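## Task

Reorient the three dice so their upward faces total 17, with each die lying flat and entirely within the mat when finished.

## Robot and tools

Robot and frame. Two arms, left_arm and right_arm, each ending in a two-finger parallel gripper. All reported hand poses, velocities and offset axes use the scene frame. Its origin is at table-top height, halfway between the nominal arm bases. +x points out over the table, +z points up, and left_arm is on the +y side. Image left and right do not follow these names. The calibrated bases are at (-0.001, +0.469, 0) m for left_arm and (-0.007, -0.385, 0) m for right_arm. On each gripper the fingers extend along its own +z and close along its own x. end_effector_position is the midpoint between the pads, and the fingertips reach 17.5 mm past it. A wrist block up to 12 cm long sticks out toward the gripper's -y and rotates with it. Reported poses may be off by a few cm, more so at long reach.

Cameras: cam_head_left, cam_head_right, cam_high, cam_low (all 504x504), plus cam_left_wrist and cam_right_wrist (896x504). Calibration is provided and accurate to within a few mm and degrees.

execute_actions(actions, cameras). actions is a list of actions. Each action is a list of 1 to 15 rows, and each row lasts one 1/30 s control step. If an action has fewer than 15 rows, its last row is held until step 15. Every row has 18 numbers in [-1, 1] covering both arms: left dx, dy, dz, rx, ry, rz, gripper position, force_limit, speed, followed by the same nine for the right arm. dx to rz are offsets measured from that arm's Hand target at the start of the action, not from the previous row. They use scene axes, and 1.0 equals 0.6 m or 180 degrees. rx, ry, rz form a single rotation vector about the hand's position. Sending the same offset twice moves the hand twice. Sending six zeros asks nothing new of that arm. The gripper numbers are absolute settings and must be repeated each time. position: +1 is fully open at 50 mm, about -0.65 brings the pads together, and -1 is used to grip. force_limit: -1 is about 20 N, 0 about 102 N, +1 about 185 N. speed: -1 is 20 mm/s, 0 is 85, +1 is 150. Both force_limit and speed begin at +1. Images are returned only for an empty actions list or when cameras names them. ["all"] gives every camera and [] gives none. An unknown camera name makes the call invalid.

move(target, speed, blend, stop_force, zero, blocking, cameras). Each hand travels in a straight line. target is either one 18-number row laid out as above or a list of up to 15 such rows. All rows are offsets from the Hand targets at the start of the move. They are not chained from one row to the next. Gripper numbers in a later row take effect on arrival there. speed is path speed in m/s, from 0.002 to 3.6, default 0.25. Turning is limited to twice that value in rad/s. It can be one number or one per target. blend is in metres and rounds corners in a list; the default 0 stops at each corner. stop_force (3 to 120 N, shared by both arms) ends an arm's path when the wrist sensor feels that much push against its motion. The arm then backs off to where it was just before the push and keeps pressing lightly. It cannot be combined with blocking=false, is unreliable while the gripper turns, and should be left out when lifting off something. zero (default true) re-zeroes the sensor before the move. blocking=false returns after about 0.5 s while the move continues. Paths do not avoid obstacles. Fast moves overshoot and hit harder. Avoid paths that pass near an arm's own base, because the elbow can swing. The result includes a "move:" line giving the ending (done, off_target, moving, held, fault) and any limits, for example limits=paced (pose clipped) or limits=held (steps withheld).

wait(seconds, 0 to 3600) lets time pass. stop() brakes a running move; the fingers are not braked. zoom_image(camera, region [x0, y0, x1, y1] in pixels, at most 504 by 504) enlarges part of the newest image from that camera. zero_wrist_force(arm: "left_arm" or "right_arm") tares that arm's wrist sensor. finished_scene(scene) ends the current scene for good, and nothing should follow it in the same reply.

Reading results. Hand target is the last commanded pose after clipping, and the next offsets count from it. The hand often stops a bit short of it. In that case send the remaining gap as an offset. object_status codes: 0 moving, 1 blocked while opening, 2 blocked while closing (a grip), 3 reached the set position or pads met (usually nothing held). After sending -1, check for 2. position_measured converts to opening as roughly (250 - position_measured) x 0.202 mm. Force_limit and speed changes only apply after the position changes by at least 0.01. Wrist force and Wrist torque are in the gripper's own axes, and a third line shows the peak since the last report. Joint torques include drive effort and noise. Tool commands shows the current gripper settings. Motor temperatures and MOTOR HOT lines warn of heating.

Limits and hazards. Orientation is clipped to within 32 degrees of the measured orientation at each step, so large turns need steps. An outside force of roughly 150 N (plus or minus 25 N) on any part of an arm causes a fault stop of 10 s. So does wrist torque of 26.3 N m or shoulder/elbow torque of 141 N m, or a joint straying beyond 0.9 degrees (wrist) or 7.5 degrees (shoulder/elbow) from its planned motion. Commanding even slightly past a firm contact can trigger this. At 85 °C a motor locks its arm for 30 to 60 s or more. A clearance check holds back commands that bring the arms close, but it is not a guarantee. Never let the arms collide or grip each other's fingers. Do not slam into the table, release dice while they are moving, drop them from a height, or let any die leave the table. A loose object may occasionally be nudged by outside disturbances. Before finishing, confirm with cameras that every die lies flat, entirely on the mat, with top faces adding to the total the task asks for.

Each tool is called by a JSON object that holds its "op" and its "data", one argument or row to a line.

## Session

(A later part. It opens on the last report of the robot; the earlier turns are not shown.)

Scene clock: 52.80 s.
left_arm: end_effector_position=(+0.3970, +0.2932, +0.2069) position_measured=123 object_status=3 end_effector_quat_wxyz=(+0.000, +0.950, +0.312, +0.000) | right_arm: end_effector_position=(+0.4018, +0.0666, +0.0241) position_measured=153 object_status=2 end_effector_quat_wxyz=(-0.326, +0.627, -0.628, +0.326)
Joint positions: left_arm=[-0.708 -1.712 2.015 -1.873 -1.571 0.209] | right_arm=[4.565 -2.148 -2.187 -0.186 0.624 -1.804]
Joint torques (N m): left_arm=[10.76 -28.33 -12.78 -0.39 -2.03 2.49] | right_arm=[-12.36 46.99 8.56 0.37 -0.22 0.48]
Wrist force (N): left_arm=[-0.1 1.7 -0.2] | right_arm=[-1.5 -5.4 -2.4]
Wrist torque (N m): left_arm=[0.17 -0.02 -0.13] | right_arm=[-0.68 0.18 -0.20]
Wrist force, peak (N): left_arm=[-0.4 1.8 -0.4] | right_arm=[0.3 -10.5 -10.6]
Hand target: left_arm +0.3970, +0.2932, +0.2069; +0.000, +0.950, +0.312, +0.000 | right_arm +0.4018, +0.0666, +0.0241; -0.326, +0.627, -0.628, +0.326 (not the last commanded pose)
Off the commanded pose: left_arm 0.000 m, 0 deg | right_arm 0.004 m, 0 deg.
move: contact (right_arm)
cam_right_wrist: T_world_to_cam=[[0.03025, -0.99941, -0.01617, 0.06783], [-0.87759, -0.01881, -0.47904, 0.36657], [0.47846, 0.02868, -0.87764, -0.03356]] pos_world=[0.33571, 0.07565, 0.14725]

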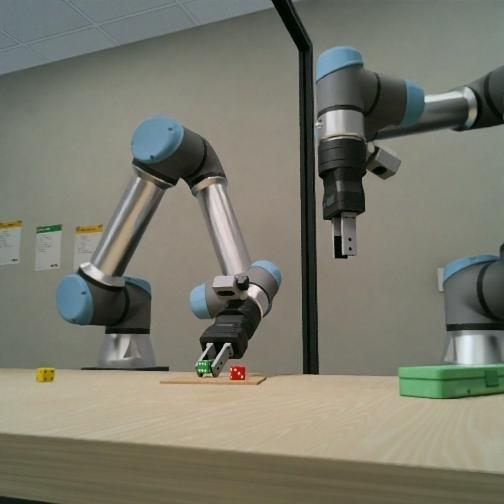

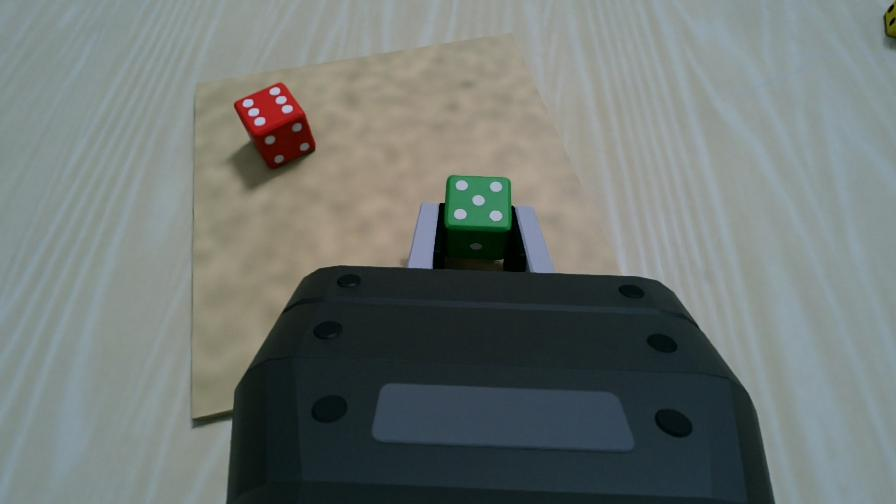

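{"op": "execute_actions", "data": {
  "actions": [
    [[0,0,0,0,0,0,0.2,-0.9,-1,0,0,0,0,0,0,0.2,-0.9,-1]],
    [[0,0,0,0,0,0,0.2,-0.9,-1,0,0,0,0,0,0,0.2,-0.9,-1]]
  ]
}}

{"op": "move", "data": {
  "target": [
    [0,0,0,0,0,0,0.2,-0.9,-1,-0.109,0,0.077,0,0,0,0.2,-0.9,-1],
    [0,0,0,0,0,0,0.2,-0.9,-1,-0.05,-0.15,0.25,0.028,0.151,-0.053,0.2,-0.9,-1],
    [0,0,0,0,0,0,0.2,-0.9,-1,0.24,-0.336,0.0765,0.056,0.302,-0.107,1,-0.9,-1]
  ],
  "speed": [0.12,0.4,0.4],
  "blend": [0.02,0.05,0],
  "cameras": ["cam_right_wrist","cam_high","cam_low"]
}}

{"op": "zoom_image", "data": {
  "camera": "cam_right_wrist",
  "region": [380, 120, 580, 280]
}}

{"op": "zoom_image", "data": {
  "camera": "cam_high",
  "region": [295, 200, 365, 260]
}}

Scene clock: 56.97 s.
left_arm: end_effector_position=(+0.3970, +0.2932, +0.2069) position_measured=123 object_status=3 end_effector_quat_wxyz=(+0.000, +0.950, +0.312, +0.000) | right_arm: end_effector_position=(+0.4018, +0.0666, +0.0241) position_measured=123 object_status=3 end_effector_quat_wxyz=(-0.326, +0.627, -0.628, +0.326)
Joint positions: left_arm=[-0.708 -1.712 2.015 -1.873 -1.571 0.209] | right_arm=[4.565 -2.148 -2.187 -0.186 0.624 -1.804]
Joint torques (N m): left_arm=[11.24 -28.42 -13.46 -0.48 -2.06 2.51] | right_arm=[-11.85 46.04 4.98 0.49 -2.62 -0.24]
Wrist force (N): left_arm=[-0.3 1.5 -0.5] | right_arm=[-1.6 -5.6 -2.1]
Wrist torque (N m): left_arm=[0.15 0.02 -0.12] | right_arm=[-0.68 0.21 -0.20]
Wrist force, peak (N): left_arm=[-0.6 1.7 -0.5] | right_arm=[-1.4 -6.0 -2.2]
Hand target: left_arm +0.3970, +0.2932, +0.2069; +0.000, +0.950, +0.312, +0.000 | right_arm +0.4018, +0.0666, +0.0241; -0.326, +0.627, -0.628, +0.326
Off the commanded pose: left_arm 0.000 m, 0 deg | right_arm 0.000 m, 0 deg.

Scene clock: 61.30 s.
left_arm: end_effector_position=(+0.3970, +0.2932, +0.2069) position_measured=123 object_status=3 end_effector_quat_wxyz=(+0.000, +0.950, +0.312, +0.000) | right_arm: end_effector_position=(+0.5458, -0.1350, +0.0700) position_measured=3 object_status=0 end_effector_quat_wxyz=(+0.000, -0.567, +0.824, +0.000)
Joint positions: left_arm=[-0.708 -1.712 2.015 -1.873 -1.571 0.209] | right_arm=[3.777 -1.982 -1.765 -0.966 1.571 -2.13]
Joint torques (N m): left_arm=[11.13 -28.19 -13.31 -0.39 -2.07 2.41] | right_arm=[-12.62 31.67 27.48 0.34 1.53 -1.44]
Wrist force (N): left_arm=[-0.3 1.6 -0.5] | right_arm=[-0.5 -1.6 -0.4]
Wrist torque (N m): left_arm=[0.16 0.00 -0.12] | right_arm=[-0.22 0.07 -0.03]
Wrist force, peak (N): left_arm=[-0.6 1.7 -0.3] | right_arm=[-1.3 -5.6 -2.4]
Hand target: left_arm +0.3970, +0.2932, +0.2069; +0.000, +0.950, +0.312, +0.000 | right_arm +0.5458, -0.1350, +0.0700; +0.000, -0.567, +0.824, +0.000
Off the commanded pose: left_arm 0.000 m, 0 deg | right_arm 0.000 m, 0 deg.
move: done
cam_right_wrist: T_world_to_cam=[[-0.35294, -0.935, -0.03478, 0.08184], [-0.84358, 0.30191, 0.4441, 0.47129], [-0.40474, 0.18608, -0.8953, 0.44807]] pos_world=[0.6078, -0.14914, 0.19471]
Images, in order (width x height): cam_high 504x504, cam_low 504x504, cam_right_wrist 896x504.

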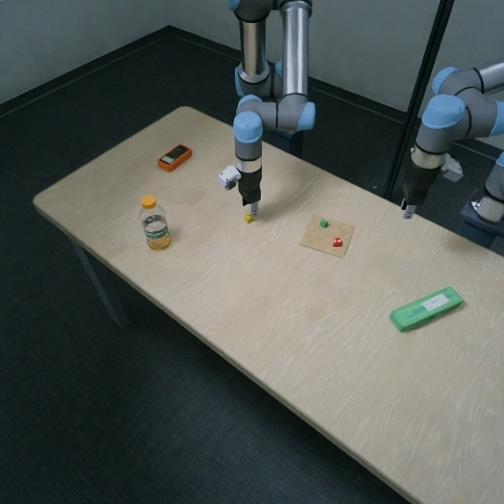

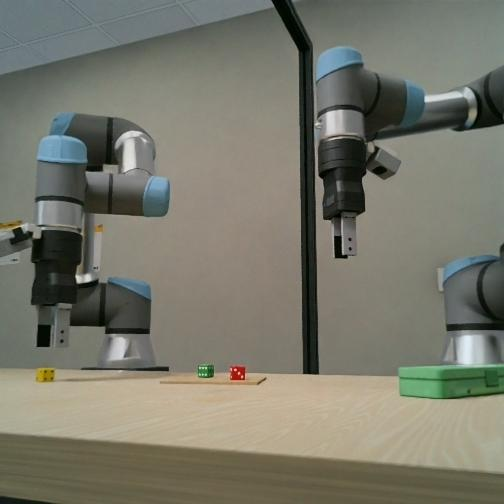

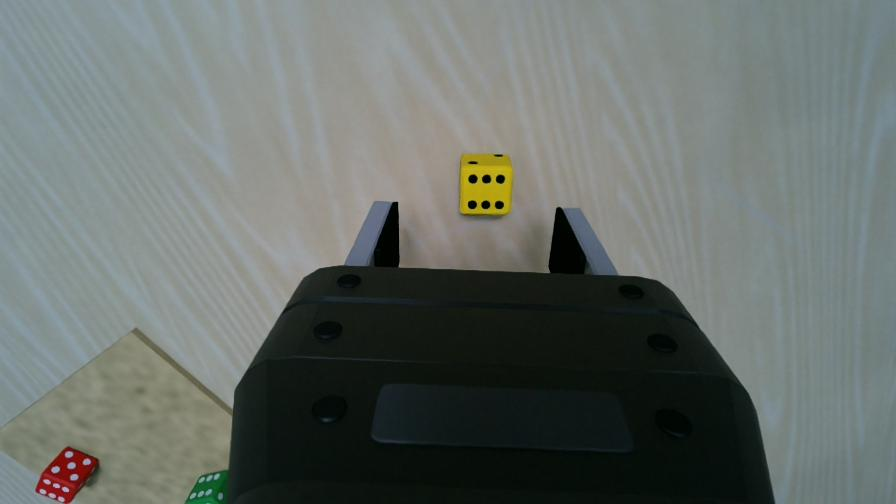

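Scaled by 2.520 from the camera's image (finer frame: 1280x720).

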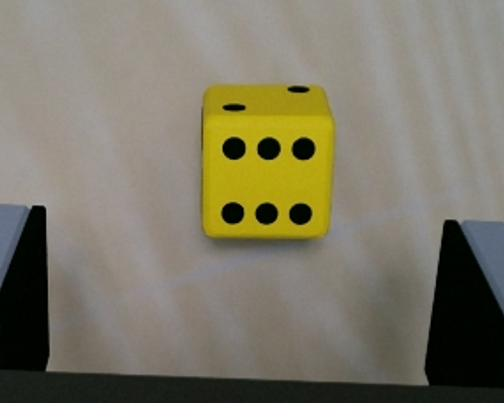

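Scaled by 7.200 from the camera's image (finer frame: 720x720).

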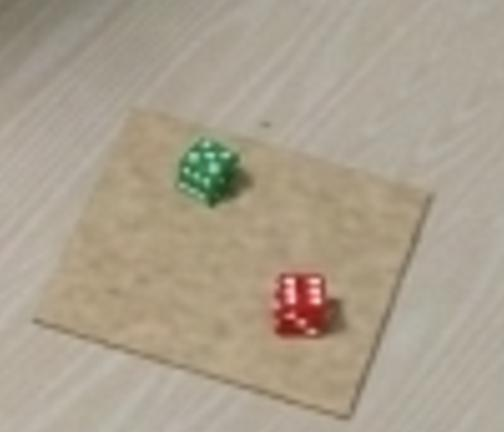

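{"op": "move", "data": {
  "target": [0,0,0,0,0,0,0.2,-0.9,-1,0.001,0,-0.0792,0,0,0,1,-0.9,-1],
  "speed": 0.08,
  "stop_force": 6
}}

{"op": "execute_actions", "data": {
  "actions": [
    [[0,0,0,0,0,0,0.2,-0.9,-1,0,0,0,0,0,0,-1,-0.9,-1]],
    [[0,0,0,0,0,0,0.2,-0.9,-1,0,0,0,0,0,0,-1,-0.9,-1]],
    [[0,0,0,0,0,0,0.2,-0.9,-1,0,0,0,0,0,0,-1,-0.9,-1]],
    [[0,0,0,0,0,0,0.2,-0.9,-1,0,0,0,0,0,0,-1,-0.9,-1]]
  ]
}}

{"op": "move", "data": {
  "target": [
    [0,0,0,0,0,0,0.2,-0.9,-1,0,0,0.12,0,0,0,-1,-0.9,-1],
    [0,0,0,0,0,0,0.2,-0.9,-1,-0.116,0.3617,0.12,0,0,0,-1,-0.9,-1],
    [0,0,0,0,0,0,0.2,-0.9,-1,-0.116,0.3617,0.018,0,0,0,-1,-0.9,-1]
  ],
  "speed": [0.2,0.35,0.15],
  "blend": [0.03,0.02,0],
  "cameras": ["cam_right_wrist","cam_low"]
}}

Scene clock: 66.03 s.
left_arm: end_effector_position=(+0.3970, +0.2932, +0.2069) position_measured=123 object_status=3 end_effector_quat_wxyz=(+0.000, +0.950, +0.312, +0.000) | right_arm: end_effector_position=(+0.5464, -0.1350, +0.0225) position_measured=3 object_status=3 end_effector_quat_wxyz=(+0.000, -0.567, +0.824, +0.000)
Joint positions: left_arm=[-0.708 -1.712 2.015 -1.873 -1.571 0.209] | right_arm=[3.776 -2.053 -1.805 -0.855 1.571 -2.13]
Joint torques (N m): left_arm=[10.56 -28.25 -13.27 -0.48 -2.09 2.36] | right_arm=[-13.31 32.43 9.51 5.4 -0.07 -1.57]
Wrist force (N): left_arm=[-0.6 1.4 -0.5] | right_arm=[-0.5 -1.8 -0.4]
Wrist torque (N m): left_arm=[0.12 0.05 -0.13] | right_arm=[-0.26 0.06 0.01]
Wrist force, peak (N): left_arm=[-0.7 1.9 -0.4] | right_arm=[-0.6 -1.6 -1.3]
Hand target: left_arm +0.3970, +0.2932, +0.2069; +0.000, +0.950, +0.312, +0.000 | right_arm +0.5464, -0.1350, +0.0225; +0.000, -0.567, +0.824, +0.000
Off the commanded pose: left_arm 0.000 m, 0 deg | right_arm 0.000 m, 0 deg.
move: done

Scene clock: 68.23 s.
left_arm: end_effector_position=(+0.3970, +0.2932, +0.2069) position_measured=123 object_status=3 end_effector_quat_wxyz=(+0.000, +0.950, +0.312, +0.000) | right_arm: end_effector_position=(+0.5464, -0.1350, +0.0225) position_measured=153 object_status=2 end_effector_quat_wxyz=(+0.000, -0.567, +0.824, +0.000)
Joint positions: left_arm=[-0.708 -1.712 2.015 -1.873 -1.571 0.209] | right_arm=[3.776 -2.053 -1.805 -0.855 1.571 -2.13]
Joint torques (N m): left_arm=[10.74 -27.88 -14 -0.5 -2.08 2.46] | right_arm=[-12.81 32.68 10.19 5.11 -1.11 -1.51]
Wrist force (N): left_arm=[-0.4 1.4 -0.5] | right_arm=[-0.5 -1.8 -0.6]
Wrist torque (N m): left_arm=[0.13 0.03 -0.13] | right_arm=[-0.26 0.06 0.01]
Wrist force, peak (N): left_arm=[-0.2 1.9 -0.5] | right_arm=[-0.7 -1.9 -0.6]
Hand target: left_arm +0.3970, +0.2932, +0.2069; +0.000, +0.950, +0.312, +0.000 | right_arm +0.5464, -0.1350, +0.0225; +0.000, -0.567, +0.824, +0.000
Off the commanded pose: left_arm 0.000 m, 0 deg | right_arm 0.000 m, 0 deg.

Scene clock: 70.33 s.
left_arm: end_effector_position=(+0.3970, +0.2932, +0.2069) position_measured=123 object_status=3 end_effector_quat_wxyz=(+0.000, +0.950, +0.312, +0.000) | right_arm: end_effector_position=(+0.4767, +0.0820, +0.0335) position_measured=153 object_status=2 end_effector_quat_wxyz=(+0.000, -0.567, +0.824, +0.000)
Joint positions: left_arm=[-0.708 -1.712 2.015 -1.873 -1.571 0.209] | right_arm=[4.098 -2.162 -1.584 -0.967 1.571 -1.809]
Joint torques (N m): left_arm=[10.75 -27.76 -13.22 -0.47 -2.04 2.42] | right_arm=[11.45 38.92 10.06 5.26 -1.49 1.43]
Wrist force (N): left_arm=[-0.4 1.6 -0.1] | right_arm=[-0.7 -1.4 -0.3]
Wrist torque (N m): left_arm=[0.16 0.03 -0.13] | right_arm=[-0.23 0.12 -0.10]
Wrist force, peak (N): left_arm=[-0.5 1.7 -0.7] | right_arm=[1.1 -3.1 -1.6]
Hand target: left_arm +0.3970, +0.2932, +0.2069; +0.000, +0.950, +0.312, +0.000 | right_arm +0.4768, +0.0820, +0.0333; +0.000, -0.567, +0.824, +0.000
Off the commanded pose: left_arm 0.000 m, 0 deg | right_arm 0.000 m, 0 deg.
move: done
cam_right_wrist: T_world_to_cam=[[-0.35294, -0.935, -0.03478, 0.25911], [-0.84358, 0.30191, 0.4441, 0.36377], [-0.40474, 0.18608, -0.8953, 0.34709]] pos_world=[0.5388, 0.06785, 0.15821]
Images, in order (width x height): cam_low 504x504, cam_right_wrist 896x504.

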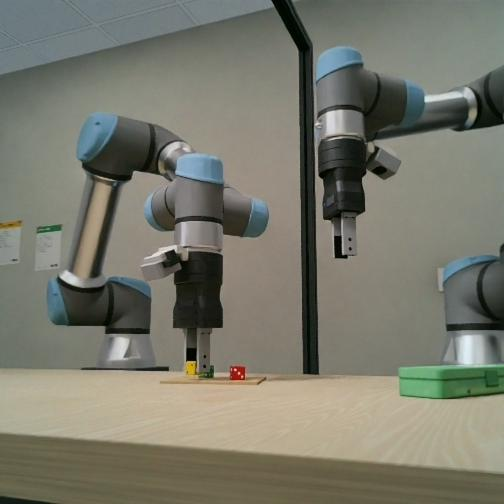

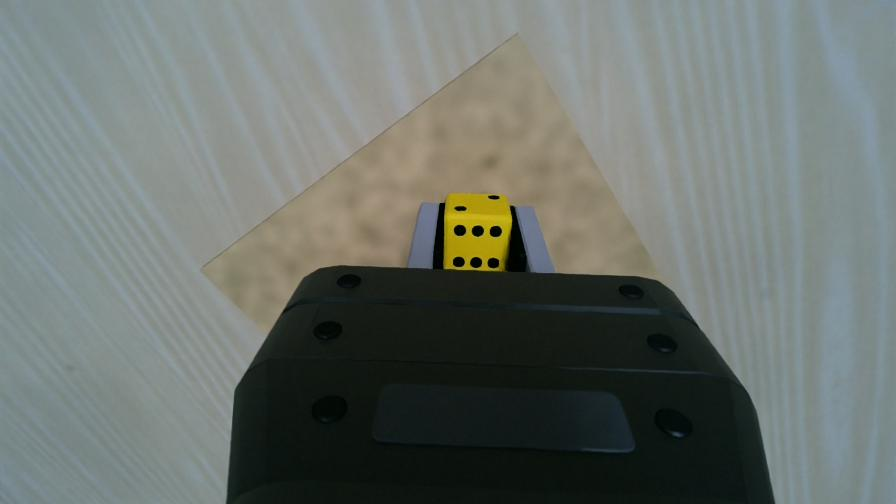

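{"op": "move", "data": {
  "target": [0,0,0,0,0,0,0.2,-0.9,-1,0,0,-0.02,0,0,0,-1,-0.9,-1],
  "speed": 0.007,
  "stop_force": 3
}}

{"op": "execute_actions", "data": {
  "actions": [
    [[0,0,0,0,0,0,0.2,-0.9,-1,0,0,0,0,0,0,0.2,-0.9,-1]],
    [[0,0,0,0,0,0,0.2,-0.9,-1,0,0,0,0,0,0,0.2,-0.9,-1]]
  ]
}}

{"op": "move", "data": {
  "target": [
    [0,0,0,0,0,0,0.2,-0.9,-1,0,0,0.15,0,0,0,0.2,-0.9,-1],
    [0,0,0,0,0,0,0.2,-0.9,-1,0,-0.2,0.3,0,0,0,0.2,-0.9,-1]
  ],
  "speed": [0.12,0.3],
  "blend": [0.03,0],
  "cameras": ["cam_right_wrist","cam_high","cam_low","cam_head_right"]
}}

{"op": "zoom_image", "data": {
  "camera": "cam_high",
  "region": [295, 200, 365, 260]
}}

{"op": "zoom_image", "data": {
  "camera": "cam_head_right",
  "region": [205, 270, 270, 335]
}}

Scene clock: 74.07 s.
left_arm: end_effector_position=(+0.3970, +0.2932, +0.2069) position_measured=123 object_status=3 end_effector_quat_wxyz=(+0.000, +0.950, +0.312, +0.000) | right_arm: end_effector_position=(+0.4768, +0.0820, +0.0265) position_measured=153 object_status=2 end_effector_quat_wxyz=(+0.000, -0.567, +0.824, +0.000)
Joint positions: left_arm=[-0.708 -1.712 2.015 -1.873 -1.571 0.209] | right_arm=[4.098 -2.171 -1.589 -0.952 1.571 -1.809]
Joint torques (N m): left_arm=[10.89 -27.46 -13.79 -0.58 -2.07 2.31] | right_arm=[11.72 53.93 24.75 -0.32 -1.58 1.15]
Wrist force (N): left_arm=[-0.7 1.5 -0.1] | right_arm=[-0.8 -1.4 -7.0]
Wrist torque (N m): left_arm=[0.15 0.07 -0.13] | right_arm=[-0.24 0.10 -0.10]
Wrist force, peak (N): left_arm=[-0.4 1.8 -0.5] | right_arm=[5.0 0.2 -15.7]
Hand target: left_arm +0.3970, +0.2932, +0.2069; +0.000, +0.950, +0.312, +0.000 | right_arm +0.4768, +0.0820, +0.0265; +0.000, -0.567, +0.824, +0.000 (not the last commanded pose)
Off the commanded pose: left_arm 0.000 m, 0 deg | right_arm 0.005 m, 0 deg.
move: contact (right_arm)

Scene clock: 75.27 s.
left_arm: end_effector_position=(+0.3970, +0.2932, +0.2069) position_measured=123 object_status=3 end_effector_quat_wxyz=(+0.000, +0.950, +0.312, +0.000) | right_arm: end_effector_position=(+0.4768, +0.0820, +0.0265) position_measured=123 object_status=3 end_effector_quat_wxyz=(+0.000, -0.567, +0.824, +0.000)
Joint positions: left_arm=[-0.708 -1.712 2.015 -1.873 -1.571 0.209] | right_arm=[4.098 -2.171 -1.589 -0.952 1.571 -1.809]
Joint torques (N m): left_arm=[10.49 -27.82 -13.46 -0.43 -2.02 2.31] | right_arm=[11.51 55.83 25.24 5.27 -1.29 1.1]
Wrist force (N): left_arm=[-0.2 1.5 -0.4] | right_arm=[-0.8 -1.5 -0.3]
Wrist torque (N m): left_arm=[0.14 0.00 -0.12] | right_arm=[-0.26 0.13 -0.10]
Wrist force, peak (N): left_arm=[-0.5 1.7 -0.6] | right_arm=[-0.8 -1.8 -5.9]
Hand target: left_arm +0.3970, +0.2932, +0.2069; +0.000, +0.950, +0.312, +0.000 | right_arm +0.4768, +0.0820, +0.0265; +0.000, -0.567, +0.824, +0.000
Off the commanded pose: left_arm 0.000 m, 0 deg | right_arm 0.000 m, 0 deg.

Scene clock: 77.27 s.
left_arm: end_effector_position=(+0.3970, +0.2932, +0.2069) position_measured=123 object_status=3 end_effector_quat_wxyz=(+0.000, +0.950, +0.312, +0.000) | right_arm: end_effector_position=(+0.4768, -0.0378, +0.2063) position_measured=123 object_status=3 end_effector_quat_wxyz=(+0.000, -0.567, +0.824, +0.000)
Joint positions: left_arm=[-0.708 -1.712 2.015 -1.873 -1.571 0.209] | right_arm=[3.979 -1.818 -1.605 -1.289 1.571 -1.928]
Joint torques (N m): left_arm=[10.33 -27.69 -13.89 -0.56 -1.96 2.32] | right_arm=[-11.76 47.69 13.74 0.26 1.54 -1.68]
Wrist force (N): left_arm=[-0.5 1.6 -0.5] | right_arm=[-0.3 -1.2 -0.7]
Wrist torque (N m): left_arm=[0.16 0.04 -0.12] | right_arm=[-0.14 0.07 0.07]
Wrist force, peak (N): left_arm=[-0.7 1.6 -0.6] | right_arm=[1.3 -1.9 -1.7]
Hand target: left_arm +0.3970, +0.2932, +0.2069; +0.000, +0.950, +0.312, +0.000 | right_arm +0.4768, -0.0380, +0.2065; +0.000, -0.567, +0.824, +0.000
Off the commanded pose: left_arm 0.000 m, 0 deg | right_arm 0.000 m, 0 deg.
move: done
cam_right_wrist: T_world_to_cam=[[-0.35294, -0.935, -0.03478, 0.15311], [-0.84358, 0.30191, 0.4441, 0.32316], [-0.40474, 0.18608, -0.8953, 0.52418]] pos_world=[0.5388, -0.05195, 0.33111]
Images, in order (width x height): cam_head_right 504x504, cam_high 504x504, cam_low 504x504, cam_right_wrist 896x504.

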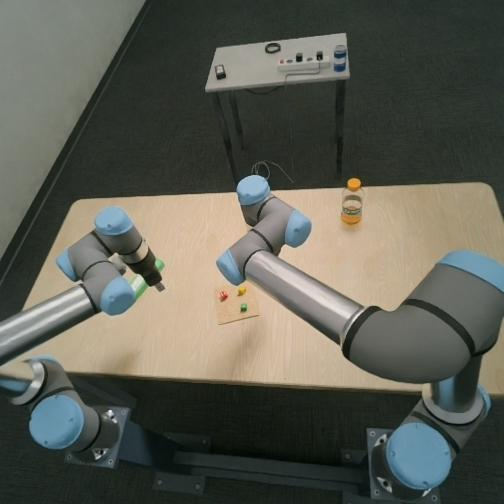

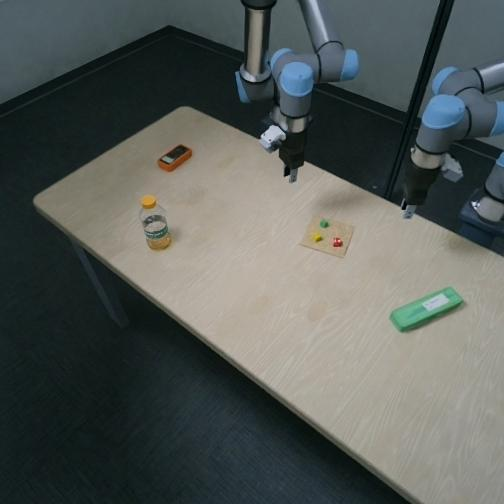

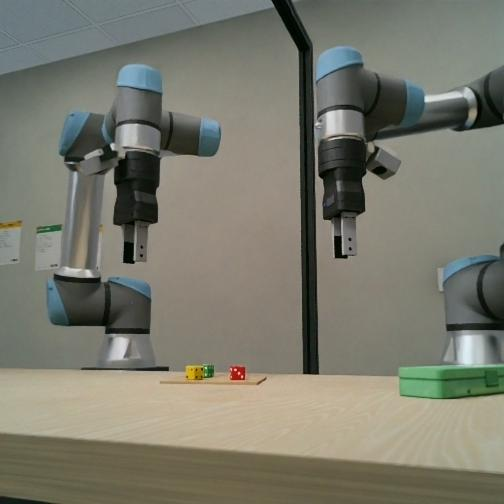

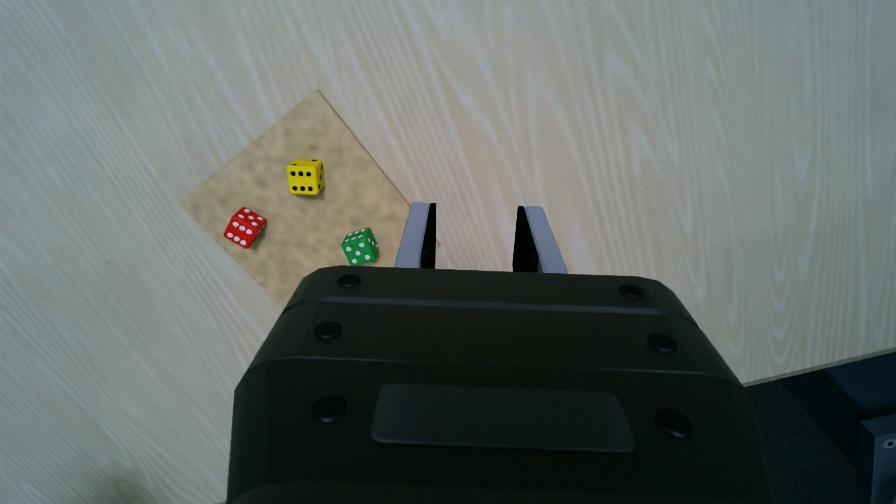

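Scaled by 7.200 from the camera's image (finer frame: 720x720).

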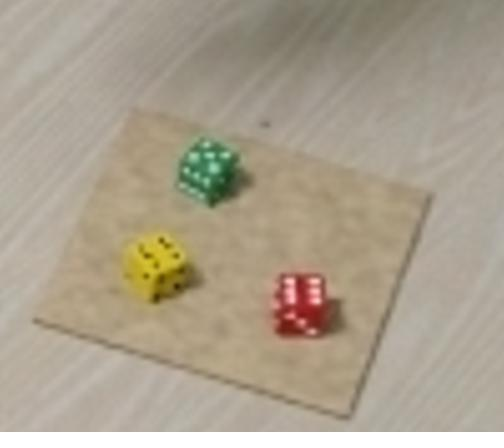

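Scaled by 7.754 from the camera's image (finer frame: 720x720).

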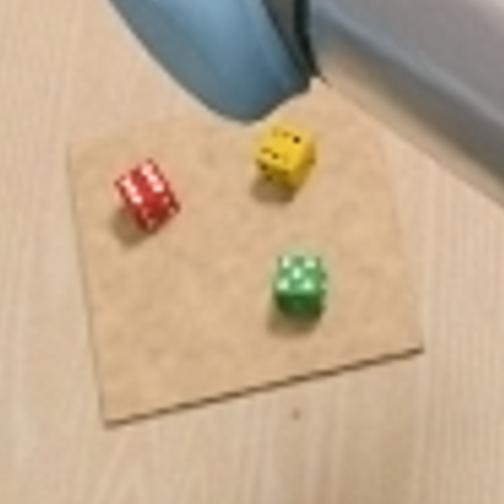

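{"op": "finished_scene", "data": {
  "scene": 2
}}

The scene is finished: the task was done.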